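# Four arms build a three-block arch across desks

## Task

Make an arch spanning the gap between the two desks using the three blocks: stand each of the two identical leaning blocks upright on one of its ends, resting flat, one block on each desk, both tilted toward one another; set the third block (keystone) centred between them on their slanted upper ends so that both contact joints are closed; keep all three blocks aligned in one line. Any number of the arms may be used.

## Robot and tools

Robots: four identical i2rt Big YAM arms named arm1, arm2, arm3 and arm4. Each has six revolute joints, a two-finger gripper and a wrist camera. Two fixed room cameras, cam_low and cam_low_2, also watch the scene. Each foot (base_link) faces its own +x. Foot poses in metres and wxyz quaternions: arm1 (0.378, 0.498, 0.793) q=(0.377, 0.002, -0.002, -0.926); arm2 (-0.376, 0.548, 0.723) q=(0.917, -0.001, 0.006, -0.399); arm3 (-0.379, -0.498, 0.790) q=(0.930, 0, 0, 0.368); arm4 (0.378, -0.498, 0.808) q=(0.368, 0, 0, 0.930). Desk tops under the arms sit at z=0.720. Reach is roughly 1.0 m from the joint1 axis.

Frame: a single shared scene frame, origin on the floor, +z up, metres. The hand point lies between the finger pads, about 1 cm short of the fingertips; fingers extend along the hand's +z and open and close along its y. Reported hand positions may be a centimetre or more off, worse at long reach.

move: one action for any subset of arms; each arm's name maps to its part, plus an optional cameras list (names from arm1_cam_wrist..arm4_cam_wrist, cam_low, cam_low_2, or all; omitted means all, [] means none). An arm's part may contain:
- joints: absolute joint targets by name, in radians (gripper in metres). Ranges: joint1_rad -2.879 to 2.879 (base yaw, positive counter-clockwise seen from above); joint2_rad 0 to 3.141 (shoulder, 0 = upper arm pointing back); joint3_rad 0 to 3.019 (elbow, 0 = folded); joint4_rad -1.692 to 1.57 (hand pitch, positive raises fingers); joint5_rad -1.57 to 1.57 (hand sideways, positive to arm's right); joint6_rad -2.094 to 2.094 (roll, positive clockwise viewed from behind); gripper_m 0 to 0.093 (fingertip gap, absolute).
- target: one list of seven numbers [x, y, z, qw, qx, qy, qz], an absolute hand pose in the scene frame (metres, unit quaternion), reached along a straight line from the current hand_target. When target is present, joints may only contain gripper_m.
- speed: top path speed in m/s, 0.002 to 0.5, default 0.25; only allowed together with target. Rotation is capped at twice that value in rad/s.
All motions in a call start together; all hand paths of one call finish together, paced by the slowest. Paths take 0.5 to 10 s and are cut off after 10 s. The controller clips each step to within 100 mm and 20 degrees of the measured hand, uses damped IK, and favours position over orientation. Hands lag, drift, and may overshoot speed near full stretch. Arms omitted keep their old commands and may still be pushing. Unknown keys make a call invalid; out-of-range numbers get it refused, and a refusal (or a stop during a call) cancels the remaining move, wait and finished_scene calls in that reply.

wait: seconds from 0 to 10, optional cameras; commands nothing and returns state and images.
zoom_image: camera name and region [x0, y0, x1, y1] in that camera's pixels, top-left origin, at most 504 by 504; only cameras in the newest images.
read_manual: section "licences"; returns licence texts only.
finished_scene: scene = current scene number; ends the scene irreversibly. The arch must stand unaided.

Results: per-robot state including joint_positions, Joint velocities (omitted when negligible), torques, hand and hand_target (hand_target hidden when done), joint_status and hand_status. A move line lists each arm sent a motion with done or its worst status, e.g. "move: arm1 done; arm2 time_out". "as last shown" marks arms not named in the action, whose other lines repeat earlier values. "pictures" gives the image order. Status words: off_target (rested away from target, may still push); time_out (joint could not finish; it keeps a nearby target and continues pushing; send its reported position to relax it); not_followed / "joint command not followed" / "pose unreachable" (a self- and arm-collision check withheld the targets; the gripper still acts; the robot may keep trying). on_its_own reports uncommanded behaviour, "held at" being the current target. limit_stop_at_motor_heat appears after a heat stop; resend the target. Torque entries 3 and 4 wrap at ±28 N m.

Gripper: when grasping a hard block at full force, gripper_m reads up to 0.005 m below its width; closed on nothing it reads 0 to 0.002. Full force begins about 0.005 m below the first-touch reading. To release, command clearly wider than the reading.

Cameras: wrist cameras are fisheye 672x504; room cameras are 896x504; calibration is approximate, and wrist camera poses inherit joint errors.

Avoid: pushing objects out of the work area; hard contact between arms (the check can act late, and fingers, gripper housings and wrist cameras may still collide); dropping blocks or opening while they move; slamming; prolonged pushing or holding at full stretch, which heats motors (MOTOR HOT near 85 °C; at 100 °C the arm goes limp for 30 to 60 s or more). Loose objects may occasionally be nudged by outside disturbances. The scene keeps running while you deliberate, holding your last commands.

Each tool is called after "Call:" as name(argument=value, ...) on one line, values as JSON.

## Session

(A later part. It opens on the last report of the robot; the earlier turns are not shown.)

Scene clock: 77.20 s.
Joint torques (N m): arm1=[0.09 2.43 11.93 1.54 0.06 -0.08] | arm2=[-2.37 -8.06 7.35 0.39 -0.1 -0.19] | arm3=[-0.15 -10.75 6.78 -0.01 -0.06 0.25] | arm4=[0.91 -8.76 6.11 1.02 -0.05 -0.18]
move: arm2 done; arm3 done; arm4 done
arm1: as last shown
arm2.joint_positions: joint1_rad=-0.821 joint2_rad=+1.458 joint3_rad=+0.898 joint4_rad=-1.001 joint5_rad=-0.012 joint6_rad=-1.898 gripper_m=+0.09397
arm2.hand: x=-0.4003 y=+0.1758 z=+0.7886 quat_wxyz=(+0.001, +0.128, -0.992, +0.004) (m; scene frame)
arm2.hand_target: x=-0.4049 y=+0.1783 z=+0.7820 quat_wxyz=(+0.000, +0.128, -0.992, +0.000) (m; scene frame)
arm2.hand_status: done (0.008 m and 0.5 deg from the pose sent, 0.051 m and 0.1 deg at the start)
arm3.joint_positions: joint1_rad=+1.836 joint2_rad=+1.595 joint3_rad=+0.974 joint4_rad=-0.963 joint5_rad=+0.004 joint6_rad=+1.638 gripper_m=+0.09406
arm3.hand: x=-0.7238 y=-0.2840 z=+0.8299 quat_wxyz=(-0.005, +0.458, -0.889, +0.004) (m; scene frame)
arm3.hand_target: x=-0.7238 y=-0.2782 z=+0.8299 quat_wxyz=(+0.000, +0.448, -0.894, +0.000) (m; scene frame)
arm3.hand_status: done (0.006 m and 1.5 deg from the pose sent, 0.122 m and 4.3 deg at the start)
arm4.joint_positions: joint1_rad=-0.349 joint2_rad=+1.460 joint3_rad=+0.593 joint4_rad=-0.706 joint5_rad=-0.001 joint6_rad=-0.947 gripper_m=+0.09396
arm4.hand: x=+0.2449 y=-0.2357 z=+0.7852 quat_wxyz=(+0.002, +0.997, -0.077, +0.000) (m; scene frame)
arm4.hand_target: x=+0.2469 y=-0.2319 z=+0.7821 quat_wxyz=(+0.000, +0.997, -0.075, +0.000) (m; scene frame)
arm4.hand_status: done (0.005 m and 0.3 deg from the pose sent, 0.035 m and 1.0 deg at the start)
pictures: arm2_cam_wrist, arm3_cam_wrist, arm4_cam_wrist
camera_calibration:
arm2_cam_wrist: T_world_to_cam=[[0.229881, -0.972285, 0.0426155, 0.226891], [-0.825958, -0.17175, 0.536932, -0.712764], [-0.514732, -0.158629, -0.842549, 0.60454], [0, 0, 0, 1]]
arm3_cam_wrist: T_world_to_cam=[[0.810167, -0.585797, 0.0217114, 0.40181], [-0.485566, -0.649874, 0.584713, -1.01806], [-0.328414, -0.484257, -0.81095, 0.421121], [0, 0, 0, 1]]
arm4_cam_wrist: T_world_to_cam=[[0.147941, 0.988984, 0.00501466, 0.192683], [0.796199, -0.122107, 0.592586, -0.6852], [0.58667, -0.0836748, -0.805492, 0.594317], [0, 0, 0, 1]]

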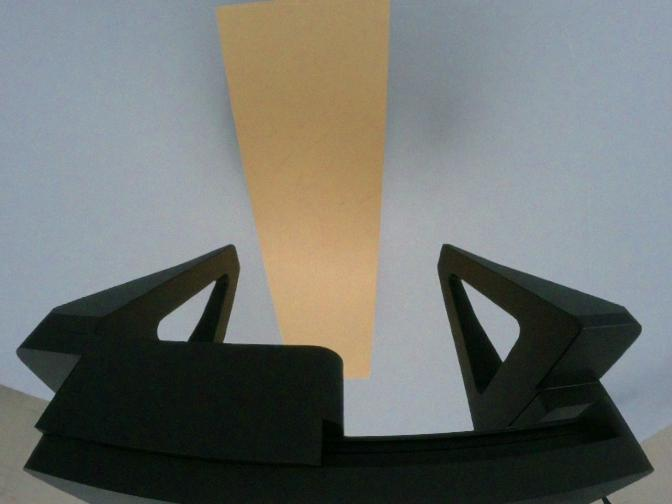

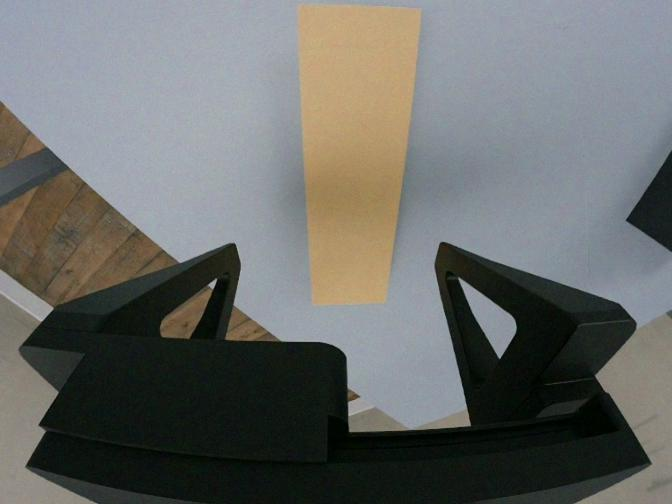

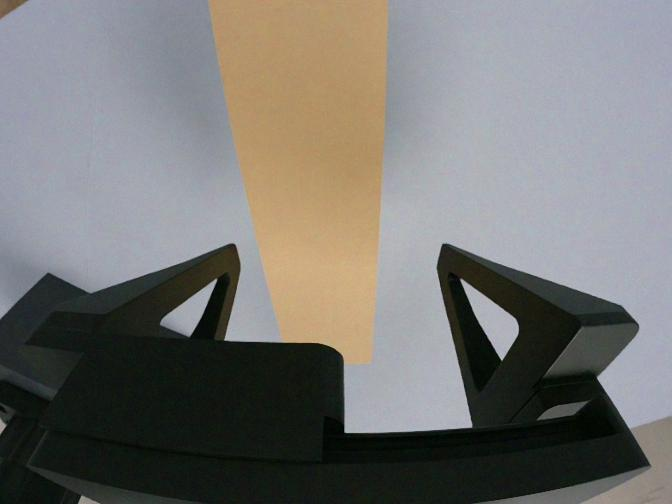

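Call:
move(arm2={"target":[-0.407,0.1865,0.782,0,-0.139,0.9903,0]}, arm3={"target":[-0.714,-0.2815,0.785,0,0.453,-0.8915,0]}, arm4={"target":[0.2456,-0.2415,0.782,0,0.9985,-0.055,0]}, cameras=["arm2_cam_wrist","arm3_cam_wrist","arm4_cam_wrist"])

Scene clock: 84.83 s.
Joint torques (N m): arm1=[0.15 2.14 11.96 1.55 0.04 -0.08] | arm2=[-2.26 -9.52 7.19 0.34 -0.1 -0.2] | arm3=[-0.62 -10.4 5.81 -0.02 -0.05 0.06] | arm4=[2.49 -9.93 5.86 1.02 -0.04 -0.17]
move: arm2 done; arm3 done; arm4 done
arm1.joint_positions: joint1_rad=+0.252 joint2_rad=+0.565 joint3_rad=+1.417 joint4_rad=-1.312 joint5_rad=+0.231 joint6_rad=+0.335 gripper_m=+0.09396
arm1.hand: x=+0.2345 y=+0.3433 z=+1.3639 quat_wxyz=(-0.255, -0.816, -0.228, +0.467) (m; scene frame)
arm2.joint_positions: joint1_rad=-0.828 joint2_rad=+1.458 joint3_rad=+0.877 joint4_rad=-0.999 joint5_rad=-0.012 joint6_rad=-1.925 gripper_m=+0.09397
arm2.hand: x=-0.4022 y=+0.1853 z=+0.7818 quat_wxyz=(-0.001, +0.138, -0.990, -0.005) (m; scene frame)
arm2.hand_target: x=-0.4068 y=+0.1868 z=+0.7819 quat_wxyz=(+0.000, +0.139, -0.990, -0.001) (m; scene frame)
arm2.hand_status: done (0.005 m and 0.6 deg from the pose sent, 0.014 m and 1.4 deg at the start)
arm3.joint_positions: joint1_rad=+1.830 joint2_rad=+1.652 joint3_rad=+0.904 joint4_rad=-0.826 joint5_rad=+0.004 joint6_rad=+1.638 gripper_m=+0.09406
arm3.hand: x=-0.7166 y=-0.2855 z=+0.7875 quat_wxyz=(-0.002, +0.455, -0.890, +0.000) (m; scene frame)
arm3.hand_target: x=-0.7141 y=-0.2814 z=+0.7852 quat_wxyz=(+0.000, +0.453, -0.892, +0.000) (m; scene frame)
arm3.hand_status: done (0.005 m and 0.4 deg from the pose sent, 0.046 m and 1.0 deg at the start)
arm4.joint_positions: joint1_rad=-0.349 joint2_rad=+1.460 joint3_rad=+0.573 joint4_rad=-0.706 joint5_rad=-0.001 joint6_rad=-0.968 gripper_m=+0.09396
arm4.hand: x=+0.2498 y=-0.2455 z=+0.7803 quat_wxyz=(+0.010, +0.998, -0.066, +0.006) (m; scene frame)
arm4.hand_target: x=+0.2457 y=-0.2417 z=+0.7821 quat_wxyz=(+0.000, +0.998, -0.055, +0.000) (m; scene frame)
arm4.hand_status: done (0.006 m and 1.9 deg from the pose sent, 0.007 m and 2.6 deg at the start)
pictures: arm2_cam_wrist, arm3_cam_wrist, arm4_cam_wrist
camera_calibration:
arm2_cam_wrist: T_world_to_cam=[[0.249739, -0.968019, 0.023874, 0.258658], [-0.822943, -0.199189, 0.532061, -0.698957], [-0.51029, -0.152523, -0.846369, 0.602948], [0, 0, 0, 1]]
arm3_cam_wrist: T_world_to_cam=[[0.806715, -0.590822, 0.0118675, 0.399807], [-0.484625, -0.649954, 0.585404, -0.990669], [-0.338156, -0.478005, -0.810655, 0.382869], [0, 0, 0, 1]]
arm4_cam_wrist: T_world_to_cam=[[0.126703, 0.991871, -0.011737, 0.220689], [0.793219, -0.0942082, 0.601604, -0.686881], [0.595608, -0.0855352, -0.798708, 0.578707], [0, 0, 0, 1]]

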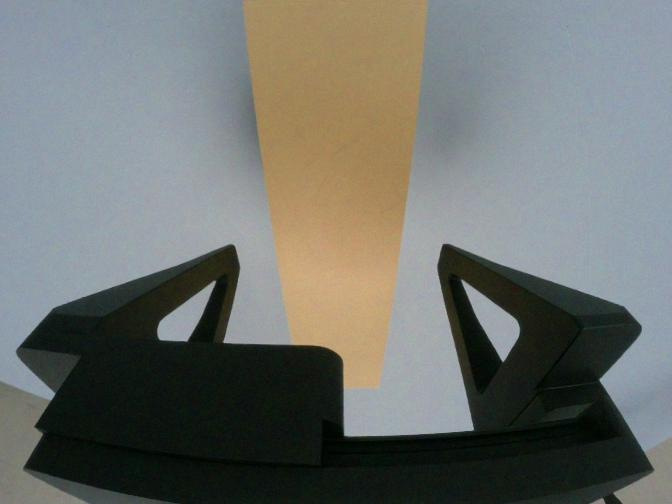

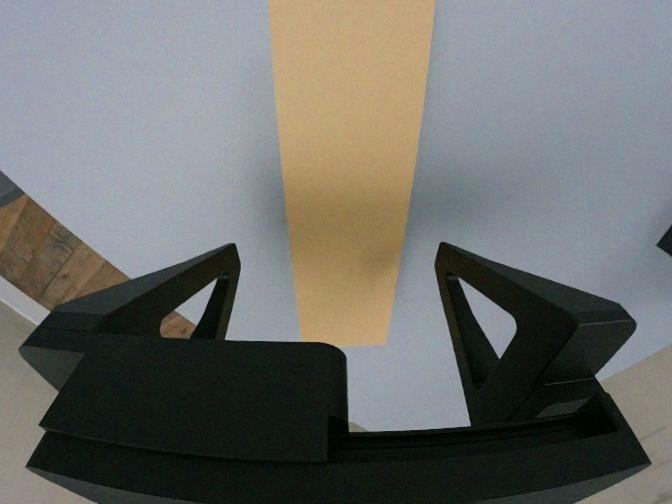

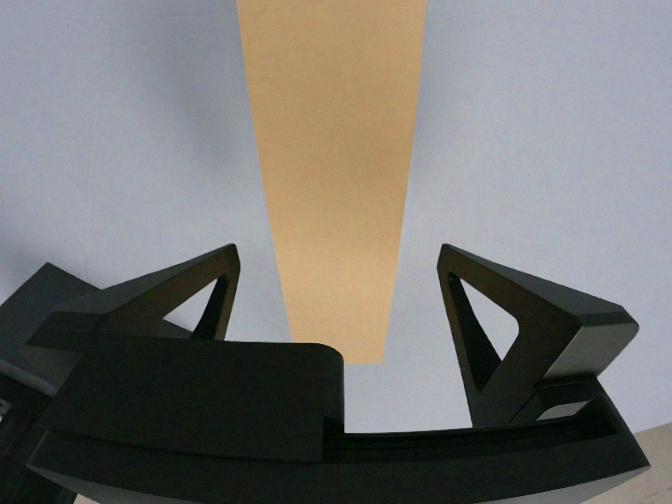

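Call:
move(arm2={"target":[-0.407,0.1865,0.743,0,-0.139,0.9903,0]}, arm3={"target":[-0.709,-0.285,0.741,0,0.453,-0.8915,0]}, arm4={"target":[0.2446,-0.2415,0.744,0,0.9985,-0.055,0]}, cameras=["arm3_cam_wrist"])

Scene clock: 86.90 s.
Joint torques (N m): arm1=[0.09 2.26 11.95 1.51 0.05 -0.09] | arm2=[-1.96 -8.12 6.9 0.35 -0.09 -0.18] | arm3=[-0.5 -10.58 5.11 -0.05 -0.06 0.1] | arm4=[2.67 -9.11 5.18 1.02 -0.04 -0.13]
move: arm2 done; arm3 done; arm4 done
arm1: as last shown
arm2.joint_positions: joint1_rad=-0.828 joint2_rad=+1.511 joint3_rad=+0.826 joint4_rad=-0.880 joint5_rad=-0.012 joint6_rad=-1.927 gripper_m=+0.09397
arm2.hand: x=-0.4027 y=+0.1845 z=+0.7481 quat_wxyz=(+0.000, +0.139, -0.990, +0.003) (m; scene frame)
arm2.hand_target: x=-0.4069 y=+0.1865 z=+0.7432 quat_wxyz=(+0.000, +0.140, -0.990, +0.000) (m; scene frame)
arm2.hand_status: done (0.007 m and 0.3 deg from the pose sent, 0.039 m and 0.6 deg at the start)
arm3.joint_positions: joint1_rad=+1.830 joint2_rad=+1.736 joint3_rad=+0.855 joint4_rad=-0.696 joint5_rad=+0.004 joint6_rad=+1.638 gripper_m=+0.09406
arm3.hand: x=-0.7109 y=-0.2891 z=+0.7430 quat_wxyz=(-0.003, +0.455, -0.890, +0.001) (m; scene frame)
arm3.hand_target: x=-0.7086 y=-0.2853 z=+0.7410 quat_wxyz=(+0.000, +0.453, -0.892, +0.001) (m; scene frame)
arm3.hand_status: done (0.005 m and 0.4 deg from the pose sent, 0.047 m and 0.4 deg at the start)
arm4.joint_positions: joint1_rad=-0.349 joint2_rad=+1.563 joint3_rad=+0.544 joint4_rad=-0.559 joint5_rad=-0.001 joint6_rad=-0.968 gripper_m=+0.09396
arm4.hand: x=+0.2488 y=-0.2434 z=+0.7464 quat_wxyz=(+0.004, +0.998, -0.066, +0.002) (m; scene frame)
arm4.hand_target: x=+0.2446 y=-0.2416 z=+0.7441 quat_wxyz=(+0.000, +0.998, -0.055, +0.000) (m; scene frame)
arm4.hand_status: done (0.005 m and 1.4 deg from the pose sent, 0.037 m and 1.9 deg at the start)
pictures: arm3_cam_wrist
camera_calibration:
arm3_cam_wrist: T_world_to_cam=[[0.806685, -0.590802, 0.0146064, 0.391544], [-0.485988, -0.649103, 0.585219, -0.964804], [-0.336267, -0.479186, -0.810744, 0.348134], [0, 0, 0, 1]]

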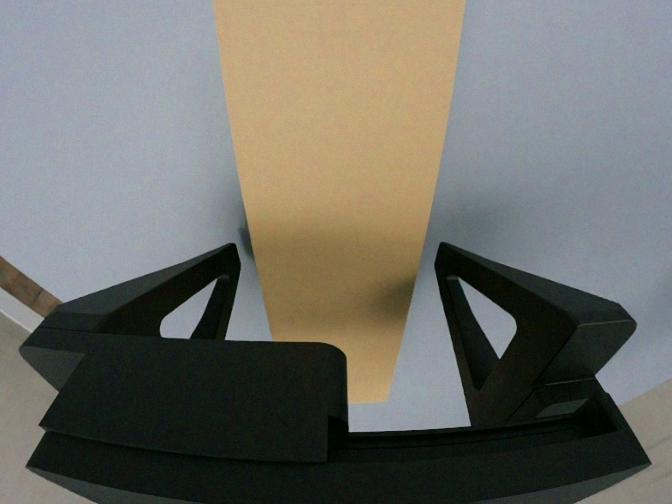

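Call:
move(arm2={"joints":{"gripper_m":0.05}}, arm3={"joints":{"gripper_m":0.05}}, arm4={"joints":{"gripper_m":0.05}}, cameras=["arm2_cam_wrist","arm4_cam_wrist"])

Scene clock: 88.57 s.
Joint torques (N m): arm1=[0.03 2.32 11.92 1.52 0.05 -0.09] | arm2=[-1.85 -8.12 6.9 0.34 -0.11 -0.17] | arm3=[0.15 -10.58 4.96 -0.03 -0.05 0.09] | arm4=[2.61 -9.05 5.3 1.02 -0.03 -0.12]
move: arm2 off_target; arm3 off_target; arm4 off_target
arm1: as last shown
arm2.joint_positions: joint1_rad=-0.829 joint2_rad=+1.511 joint3_rad=+0.826 joint4_rad=-0.878 joint5_rad=-0.012 joint6_rad=-1.927 gripper_m=+0.05931
arm2.joint_status: gripper_m off_target (ended at +0.05934, target +0.05000)
arm2.hand: x=-0.4028 y=+0.1845 z=+0.7479 quat_wxyz=(+0.000, +0.139, -0.990, +0.003) (m; scene frame)
arm3.joint_positions: joint1_rad=+1.830 joint2_rad=+1.736 joint3_rad=+0.855 joint4_rad=-0.694 joint5_rad=+0.004 joint6_rad=+1.640 gripper_m=+0.06108
arm3.joint_status: gripper_m off_target (ended at +0.06111, target +0.05000)
arm3.hand: x=-0.7112 y=-0.2889 z=+0.7430 quat_wxyz=(-0.002, +0.454, -0.891, +0.000) (m; scene frame)
arm4.joint_positions: joint1_rad=-0.349 joint2_rad=+1.563 joint3_rad=+0.542 joint4_rad=-0.559 joint5_rad=-0.007 joint6_rad=-0.976 gripper_m=+0.05823
arm4.joint_status: gripper_m off_target (ended at +0.05826, target +0.05000)
arm4.hand: x=+0.2483 y=-0.2448 z=+0.7461 quat_wxyz=(+0.006, +0.998, -0.063, -0.001) (m; scene frame)
pictures: arm2_cam_wrist, arm4_cam_wrist
camera_calibration:
arm2_cam_wrist: T_world_to_cam=[[0.251086, -0.967139, 0.0399883, 0.247232], [-0.821976, -0.191218, 0.536461, -0.685917], [-0.511186, -0.167567, -0.842977, 0.573716], [0, 0, 0, 1]]
arm4_cam_wrist: T_world_to_cam=[[0.1191, 0.992875, -0.00380575, 0.216049], [0.800979, -0.0938144, 0.591297, -0.659176], [0.586727, -0.0734717, -0.806445, 0.563256], [0, 0, 0, 1]]

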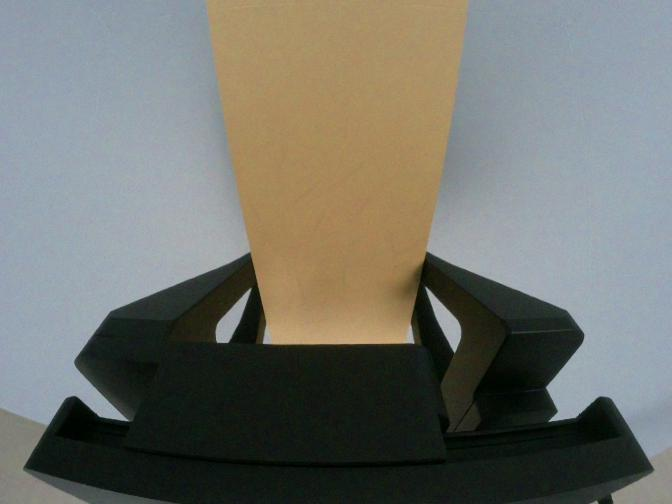

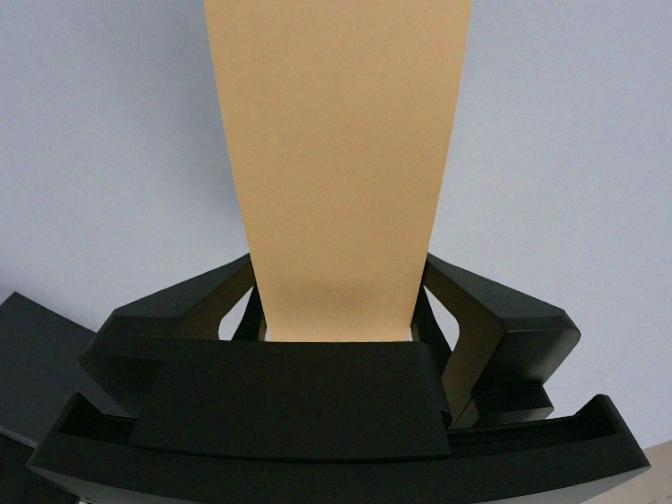

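Call:
move(arm2={"target":[-0.405,0.1865,0.90,0,-0.139,0.9903,0],"speed":0.12}, arm3={"target":[-0.709,-0.285,0.90,0,0.453,-0.8915,0],"speed":0.12}, arm4={"target":[0.2446,-0.2415,0.91,0,0.9985,-0.055,0],"speed":0.12}, cameras=["cam_low","cam_low_2"])

Scene clock: 94.90 s.
Joint torques (N m): arm1=[0.03 2.32 11.92 1.5 0.06 -0.09] | arm2=[-1.79 -9.05 14.95 -0.62 -0.06 -0.15] | arm3=[-0.56 -11.22 12.12 -0.79 -0.03 0.1] | arm4=[2.61 -9.47 12.66 -0.43 0.02 -0.07]
move: arm2 off_target; arm3 off_target; arm4 off_target
arm1: as last shown
arm2.joint_positions: joint1_rad=-0.829 joint2_rad=+1.328 joint3_rad=+0.994 joint4_rad=-1.314 joint5_rad=-0.012 joint6_rad=-1.932 gripper_m=+0.05931
arm2.hand: x=-0.3995 y=+0.2101 z=+0.8670 quat_wxyz=(-0.009, +0.141, -0.989, -0.038) (m; scene frame)
arm2.hand_target: x=-0.4049 y=+0.1875 z=+0.9001 quat_wxyz=(+0.001, +0.141, -0.990, +0.003) (m; scene frame)
arm2.hand_status: off_target (0.041 m and 4.5 deg from the pose sent, 0.152 m and 0.3 deg at the start)
arm3.joint_positions: joint1_rad=+1.830 joint2_rad=+1.475 joint3_rad=+0.959 joint4_rad=-1.124 joint5_rad=+0.004 joint6_rad=+1.638 gripper_m=+0.06108
arm3.hand: x=-0.6903 y=-0.3020 z=+0.8709 quat_wxyz=(-0.019, +0.455, -0.890, +0.028) (m; scene frame)
arm3.hand_target: x=-0.7091 y=-0.2849 z=+0.9003 quat_wxyz=(+0.002, +0.454, -0.891, -0.004) (m; scene frame)
arm3.hand_status: off_target (0.039 m and 3.9 deg from the pose sent, 0.157 m and 0.3 deg at the start)
arm4.joint_positions: joint1_rad=-0.349 joint2_rad=+1.204 joint3_rad=+0.683 joint4_rad=-1.125 joint5_rad=+0.004 joint6_rad=-0.970 gripper_m=+0.05823
arm4.hand: x=+0.2599 y=-0.2636 z=+0.8811 quat_wxyz=(+0.032, +0.997, -0.066, +0.021) (m; scene frame)
arm4.hand_target: x=+0.2461 y=-0.2421 z=+0.9096 quat_wxyz=(-0.002, +0.998, -0.058, +0.002) (m; scene frame)
arm4.hand_status: off_target (0.040 m and 4.5 deg from the pose sent, 0.164 m and 1.1 deg at the start)
pictures: cam_low, cam_low_2

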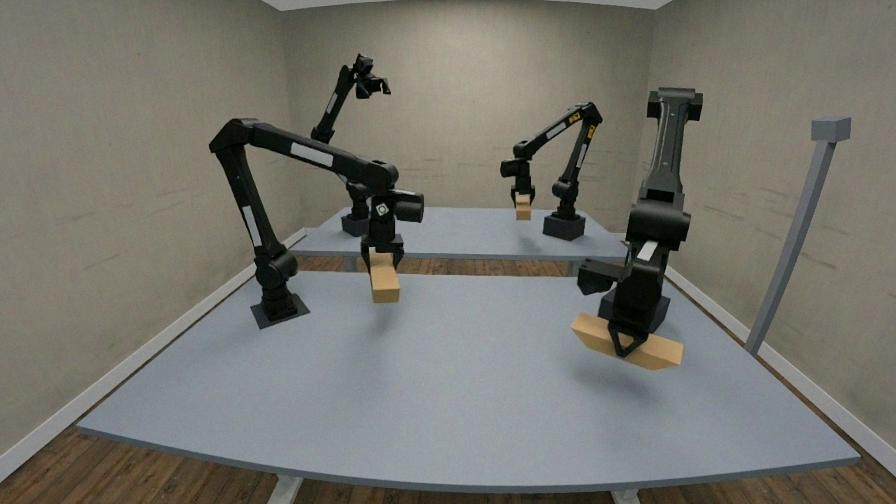

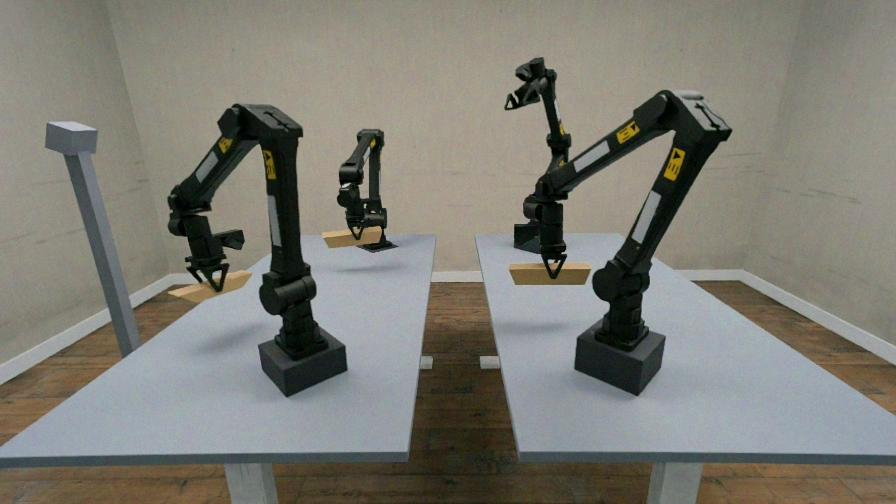

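Call:
zoom_image(camera="cam_low_2", region=[490, 235, 610, 305])

Call:
zoom_image(camera="cam_low_2", region=[300, 210, 400, 260])

Call:
zoom_image(camera="cam_low", region=[550, 290, 700, 390])

Scaled by 4.200 from the camera's 896x504 image, which has a finer 1280x720 frame.

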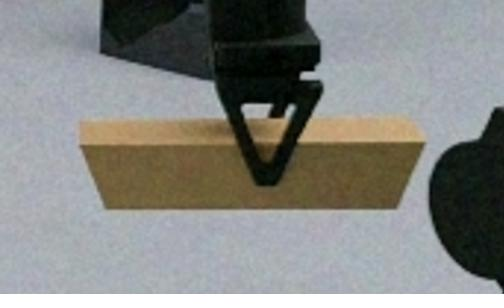

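Scaled by 5.040 from the camera's 896x504 image, which has a finer 1280x720 frame.

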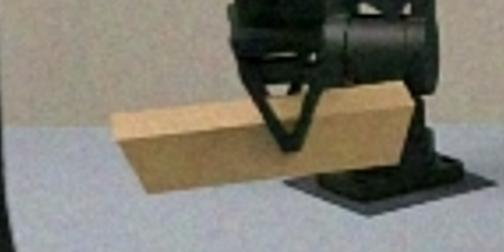

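Scaled by 3.360 from the camera's 896x504 image, which has a finer 1280x720 frame.

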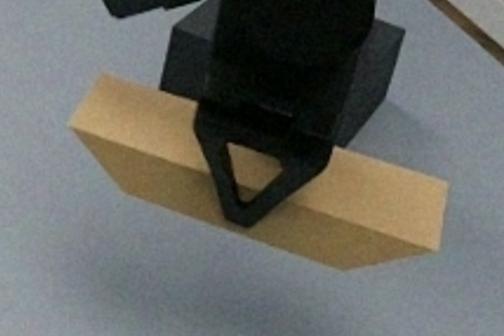

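Call:
move(arm2={"target":[-0.17,0.0,0.94,0.5736,0,0.8192,0]}, arm4={"target":[0.17,0.0,0.94,0,-0.8192,0,0.5736]}, cameras=["cam_low","cam_low_2"])

Scene clock: 105.33 s.
Joint torques (N m): arm1=[0.09 2.26 11.95 1.52 0.05 -0.09] | arm2=[-0.32 -17.61 12.88 0.51 -1.37 0.06] | arm3=[-0.85 -10.93 12.08 -0.9 -0.01 0.06] | arm4=[1.14 -16.56 12 1.39 -1.7 0.13]
move: arm2 off_target; arm4 off_target
arm1, arm3: as last shown
arm2.joint_positions: joint1_rad=-0.685 joint2_rad=+1.822 joint3_rad=+1.389 joint4_rad=-1.008 joint5_rad=-1.204 joint6_rad=-1.353 gripper_m=+0.05931
arm2.hand: x=-0.1786 y=+0.0136 z=+0.9053 quat_wxyz=(-0.562, -0.027, -0.826, -0.028) (m; scene frame)
arm2.hand_target: x=-0.1704 y=+0.0028 z=+0.9392 quat_wxyz=(-0.573, -0.003, -0.820, -0.003) (m; scene frame)
arm2.hand_status: off_target (0.038 m and 4.7 deg from the pose sent, 0.320 m and 70.8 deg at the start)
arm4.joint_positions: joint1_rad=-0.716 joint2_rad=+1.798 joint3_rad=+1.100 joint4_rad=-0.726 joint5_rad=-1.190 joint6_rad=-1.324 gripper_m=+0.05823
arm4.hand: x=+0.1700 y=-0.0306 z=+0.9098 quat_wxyz=(+0.037, +0.827, -0.019, -0.561) (m; scene frame)
arm4.hand_target: x=+0.1702 y=-0.0028 z=+0.9401 quat_wxyz=(+0.003, +0.819, -0.001, -0.574) (m; scene frame)
arm4.hand_status: off_target (0.043 m and 5.1 deg from the pose sent, 0.285 m and 72.8 deg at the start)
pictures: cam_low, cam_low_2

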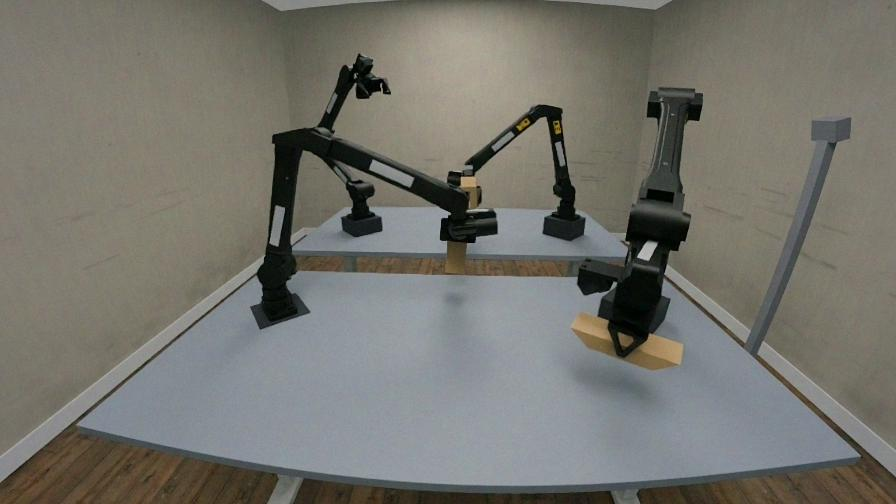

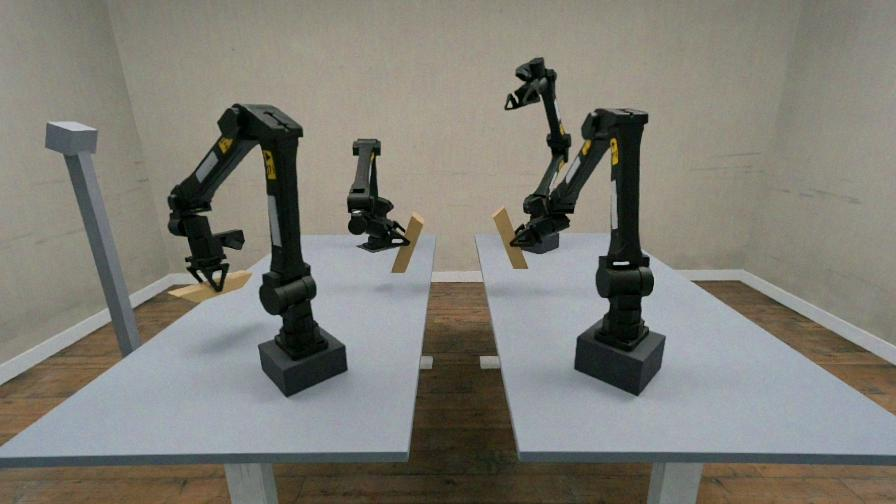

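Call:
zoom_image(camera="cam_low_2", region=[370, 190, 550, 290])

Scaled by 2.800 from the camera's 896x504 image, which has a finer 1280x720 frame.

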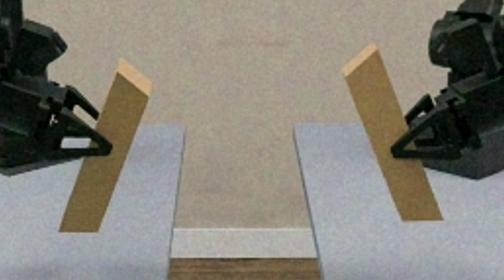

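Call:
zoom_image(camera="cam_low", region=[400, 160, 520, 290])

Scaled by 3.877 from the camera's 896x504 image, which has a finer 1280x720 frame.

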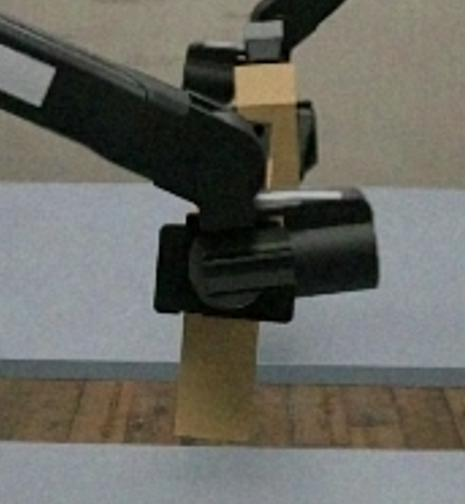

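Call:
move(arm2={"target":[-0.1213,0.0,0.85,0.5736,0,0.8192,0],"speed":0.12}, arm4={"target":[0.1213,0.0,0.85,0,-0.8192,0,0.5736],"speed":0.12}, cameras=["cam_low_2"])

Call:
zoom_image(camera="cam_low_2", region=[370, 190, 550, 290])

Scene clock: 111.23 s.
Joint torques (N m): arm1=[0.09 2.2 11.95 1.52 0.05 -0.08] | arm2=[-0.32 -17.96 8.49 0.99 -0.9 0.05] | arm3=[-0.5 -10.99 12.18 -0.83 -0.04 0.09] | arm4=[2.37 -18.49 7.27 2.13 -1.04 0.15]
move: arm2 off_target; arm4 off_target
arm1, arm3: as last shown
arm2.joint_positions: joint1_rad=-0.594 joint2_rad=+1.913 joint3_rad=+1.301 joint4_rad=-0.553 joint5_rad=-1.188 joint6_rad=-1.117 gripper_m=+0.05931
arm2.hand: x=-0.1276 y=-0.0003 z=+0.8371 quat_wxyz=(-0.569, -0.009, -0.823, -0.007) (m; scene frame)
arm2.hand_target: x=-0.1214 y=-0.0001 z=+0.8500 quat_wxyz=(-0.574, +0.000, -0.819, +0.000) (m; scene frame)
arm2.hand_status: off_target (0.014 m and 1.5 deg from the pose sent, 0.081 m and 4.7 deg at the start)
arm4.joint_positions: joint1_rad=-0.636 joint2_rad=+1.967 joint3_rad=+1.070 joint4_rad=-0.255 joint5_rad=-1.167 joint6_rad=-1.077 gripper_m=+0.05823
arm4.hand: x=+0.1274 y=-0.0084 z=+0.8338 quat_wxyz=(+0.015, +0.824, -0.014, -0.566) (m; scene frame)
arm4.hand_target: x=+0.1216 y=+0.0000 z=+0.8501 quat_wxyz=(-0.001, +0.819, +0.000, -0.573) (m; scene frame)
arm4.hand_status: off_target (0.019 m and 2.5 deg from the pose sent, 0.083 m and 5.1 deg at the start)
pictures: cam_low_2

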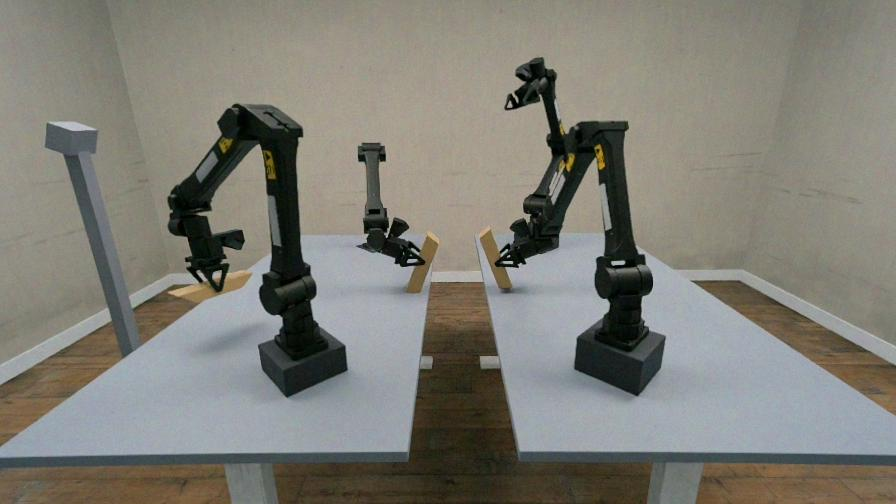

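Scaled by 2.800 from the camera's 896x504 image, which has a finer 1280x720 frame.

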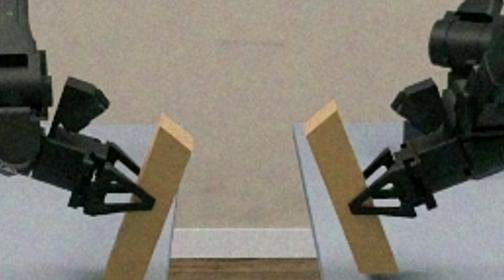

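Call:
zoom_image(camera="cam_low_2", region=[390, 220, 530, 310])

Scaled by 3.600 from the camera's 896x504 image, which has a finer 1280x720 frame.

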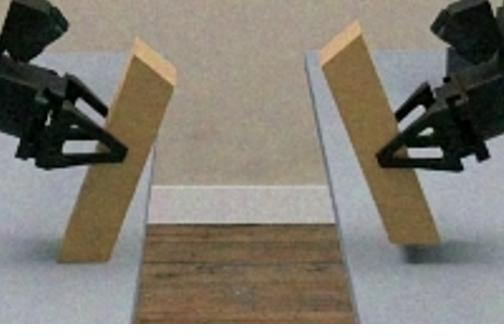

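Call:
move(arm2={"target":[-0.112,0.0,0.832,0.5736,0,0.8192,0],"speed":0.06}, arm4={"target":[0.1155,0.006,0.828,0,-0.8192,0,0.5736],"speed":0.06}, cameras=["cam_low","cam_low_2"])

Call:
zoom_image(camera="cam_low_2", region=[390, 220, 530, 310])

Call:
zoom_image(camera="cam_low", region=[400, 180, 520, 310])

Scene clock: 121.57 s.
Joint torques (N m): arm1=[0.03 2.32 11.96 1.52 0.05 -0.08] | arm2=[0.03 -15.85 8.14 1.51 -0.6 0.06] | arm3=[-0.03 -11.16 12.14 -0.77 0.01 0.1] | arm4=[2.73 -18.02 7.99 2.19 -0.88 0.13]
move: arm2 done; arm4 off_target
arm1, arm3: as last shown
arm2.joint_positions: joint1_rad=-0.583 joint2_rad=+1.913 joint3_rad=+1.287 joint4_rad=-0.476 joint5_rad=-1.188 joint6_rad=-1.070 gripper_m=+0.05931
arm2.hand: x=-0.1205 y=-0.0021 z=+0.8363 quat_wxyz=(-0.573, -0.006, -0.820, +0.002) (m; scene frame)
arm2.hand_target: x=-0.1120 y=+0.0002 z=+0.8321 quat_wxyz=(-0.574, +0.000, -0.819, -0.001) (m; scene frame)
arm2.hand_status: done (0.010 m and 0.8 deg from the pose sent, 0.016 m and 1.5 deg at the start)
arm4.joint_positions: joint1_rad=-0.632 joint2_rad=+2.013 joint3_rad=+1.070 joint4_rad=-0.197 joint5_rad=-1.167 joint6_rad=-1.056 gripper_m=+0.05823
arm4.hand: x=+0.1247 y=-0.0073 z=+0.8139 quat_wxyz=(+0.017, +0.824, -0.017, -0.567) (m; scene frame)
arm4.hand_target: x=+0.1157 y=+0.0053 z=+0.8283 quat_wxyz=(+0.001, +0.819, +0.000, -0.573) (m; scene frame)
arm4.hand_status: off_target (0.022 m and 2.9 deg from the pose sent, 0.020 m and 2.5 deg at the start)
pictures: cam_low, cam_low_2

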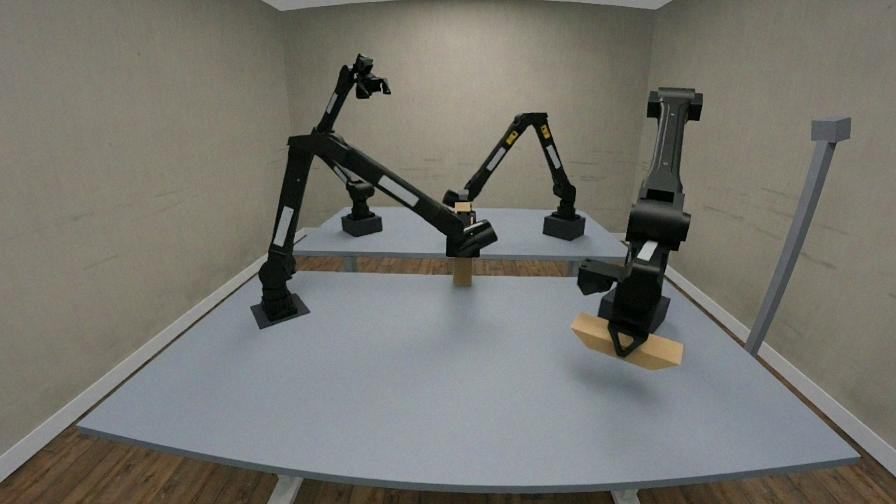

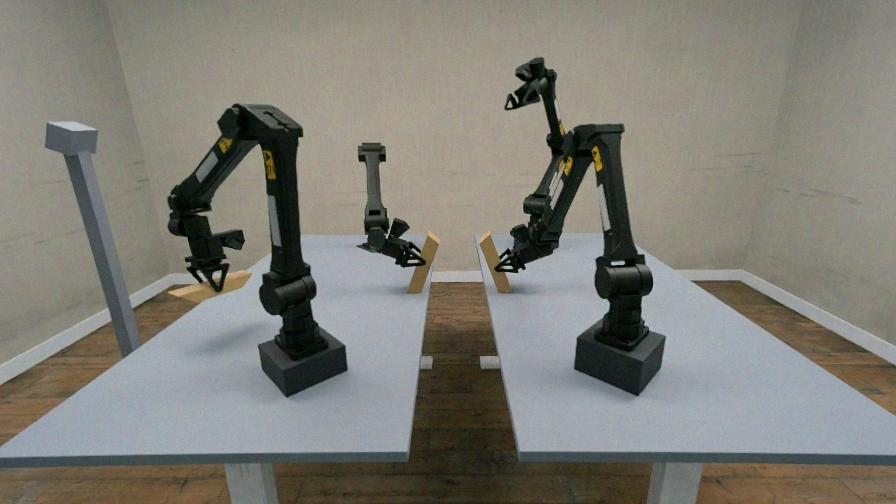

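Scaled by 3.600 from the camera's 896x504 image, which has a finer 1280x720 frame.

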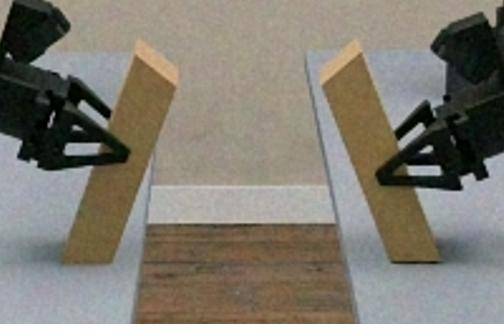

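Scaled by 3.877 from the camera's 896x504 image, which has a finer 1280x720 frame.

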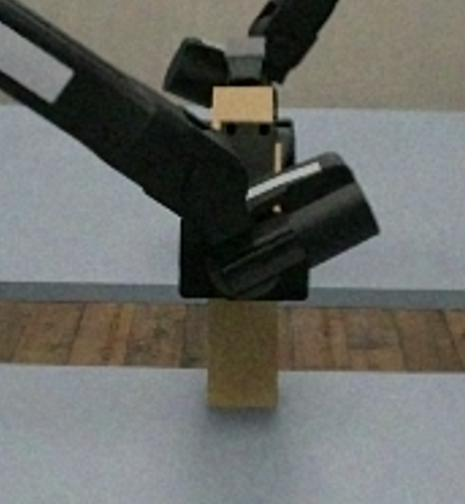

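Call:
move(arm3={"joints":{"joint1_rad":1.0,"joint2_rad":1.0,"joint3_rad":1.1,"joint4_rad":-1.6,"joint6_rad":1.2}}, cameras=[])

Call:
move(arm3={"target":[0.0,0.0,1.09,0,0,1,0]}, cameras=["arm3_cam_wrist","cam_low","cam_low_2"])

Call:
zoom_image(camera="cam_low_2", region=[380, 160, 540, 300])

Call:
zoom_image(camera="cam_low", region=[390, 120, 530, 310])

Scene clock: 127.63 s.
Joint torques (N m): arm1=[0.15 2.32 11.92 1.52 0.05 -0.08] | arm2=[-0.09 -15.79 8.13 1.32 -0.59 0.02] | arm3=[-0.32 -3.84 12.89 -0.68 -0.03 0.06] | arm4=[2.78 -18.08 7.99 2.19 -0.88 0.14]
move: arm3 done
arm1: as last shown
arm2.joint_positions: joint1_rad=-0.583 joint2_rad=+1.913 joint3_rad=+1.286 joint4_rad=-0.475 joint5_rad=-1.188 joint6_rad=-1.068 gripper_m=+0.05931
arm2.hand: x=-0.1205 y=-0.0022 z=+0.8362 quat_wxyz=(-0.573, -0.007, -0.820, +0.002) (m; scene frame)
arm3.joint_positions: joint1_rad=+1.013 joint2_rad=+1.003 joint3_rad=+1.045 joint4_rad=-1.599 joint5_rad=+0.004 joint6_rad=+1.221 gripper_m=+0.06108
arm3.joint_status: all done
arm3.hand: x=-0.4277 y=-0.2428 z=+1.0469 quat_wxyz=(-0.002, +0.269, -0.963, -0.007) (m; scene frame)
arm4.joint_positions: joint1_rad=-0.632 joint2_rad=+2.013 joint3_rad=+1.070 joint4_rad=-0.195 joint5_rad=-1.167 joint6_rad=-1.056 gripper_m=+0.05823
arm4.hand: x=+0.1247 y=-0.0072 z=+0.8140 quat_wxyz=(+0.017, +0.824, -0.017, -0.567) (m; scene frame)
pictures: none

Scene clock: 130.57 s.
Joint torques (N m): arm1=[0.03 2.32 11.93 1.54 0.04 -0.08] | arm2=[-0.09 -16.26 8.13 1.32 -0.6 0.02] | arm3=[0.03 -18.9 14.5 -0.55 0.12 0.29] | arm4=[2.78 -18.02 7.99 2.19 -0.88 0.14]
move: arm3 off_target
arm1.joint_positions: joint1_rad=+0.252 joint2_rad=+0.565 joint3_rad=+1.417 joint4_rad=-1.312 joint5_rad=+0.231 joint6_rad=+0.335 gripper_m=+0.09396
arm1.hand: x=+0.2345 y=+0.3433 z=+1.3639 quat_wxyz=(-0.255, -0.816, -0.228, +0.467) (m; scene frame)
arm2, arm4: as last shown
arm3.joint_positions: joint1_rad=+0.174 joint2_rad=+1.953 joint3_rad=+2.088 joint4_rad=-1.671 joint5_rad=-0.005 joint6_rad=+0.902 gripper_m=+0.06108
arm3.hand: x=-0.0105 y=-0.0078 z=+1.0524 quat_wxyz=(-0.008, +0.012, -1.000, -0.016) (m; scene frame)
arm3.hand_target: x=-0.0025 y=-0.0014 z=+1.0892 quat_wxyz=(-0.032, +0.003, -0.998, -0.047) (m; scene frame)
arm3.hand_status: off_target (0.040 m and 2.5 deg from the pose sent, 0.494 m and 31.3 deg at the start; a joint's target at an end of its range on 36 of 88 steps)
pictures: arm3_cam_wrist, cam_low, cam_low_2
camera_calibration:
arm3_cam_wrist: T_world_to_cam=[[0.0188043, -0.9996, -0.0211086, 0.0143904], [-0.817536, -0.0275263, 0.575219, -0.610979], [-0.57557, 0.00644044, -0.817727, 0.977911], [0, 0, 0, 1]]

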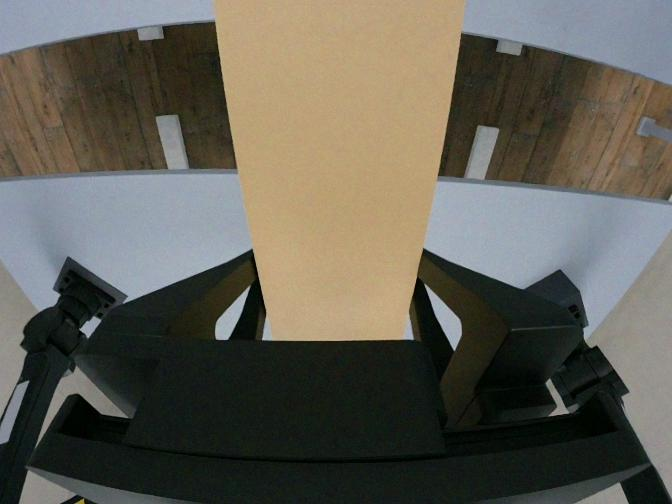

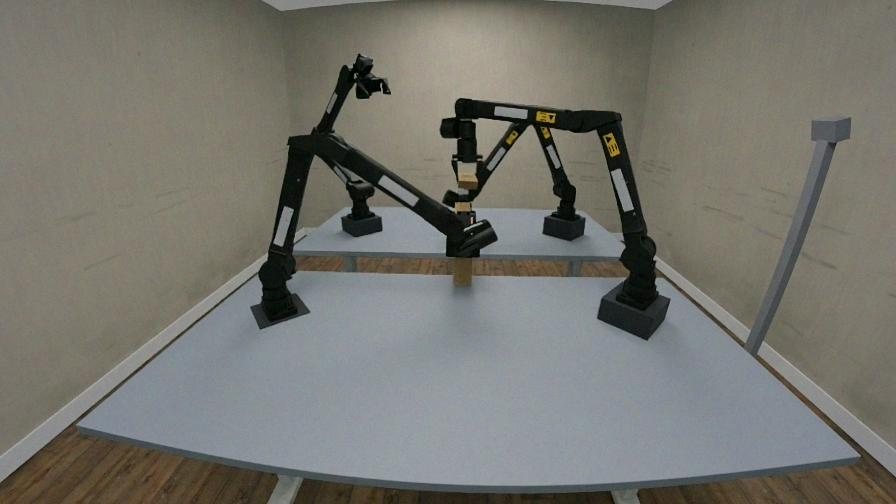

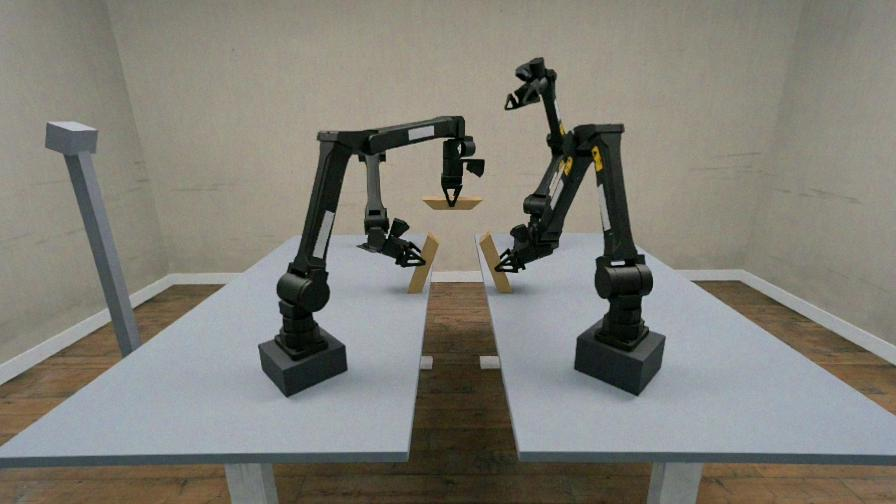

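Scaled by 3.150 from the camera's 896x504 image, which has a finer 1280x720 frame.

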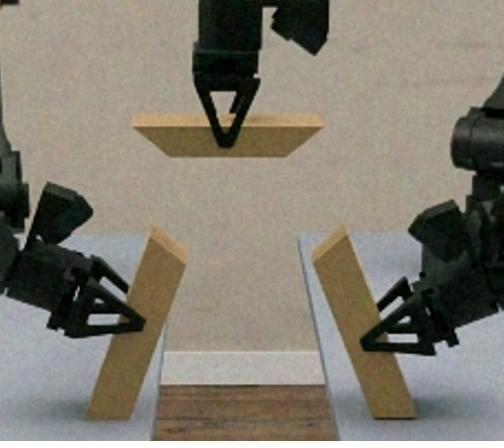

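Scaled by 2.653 from the camera's 896x504 image, which has a finer 1280x720 frame.

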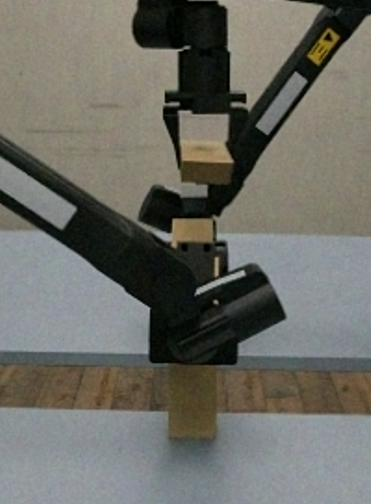

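Call:
zoom_image(camera="cam_low", region=[435, 160, 495, 210])

Call:
zoom_image(camera="cam_low", region=[435, 240, 495, 290])

Call:
zoom_image(camera="cam_low", region=[435, 195, 495, 245])

Scaled by 8.400 from the camera's 896x504 image, which has a finer 1280x720 frame.

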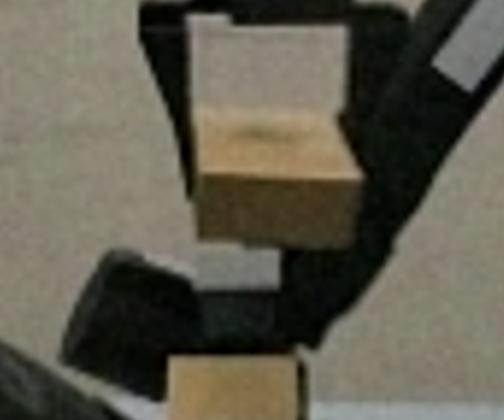

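Scaled by 8.400 from the camera's 896x504 image, which has a finer 1280x720 frame.

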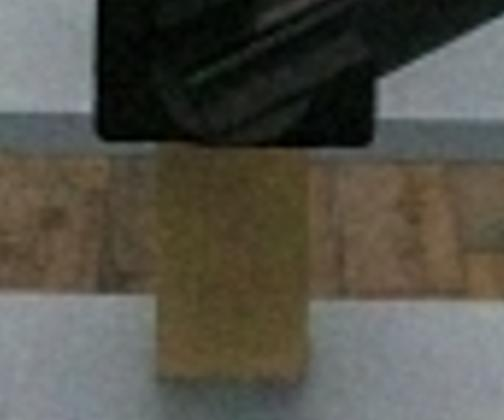

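Scaled by 8.400 from the camera's 896x504 image, which has a finer 1280x720 frame.

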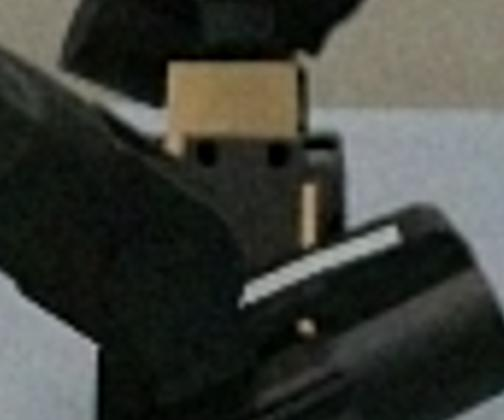

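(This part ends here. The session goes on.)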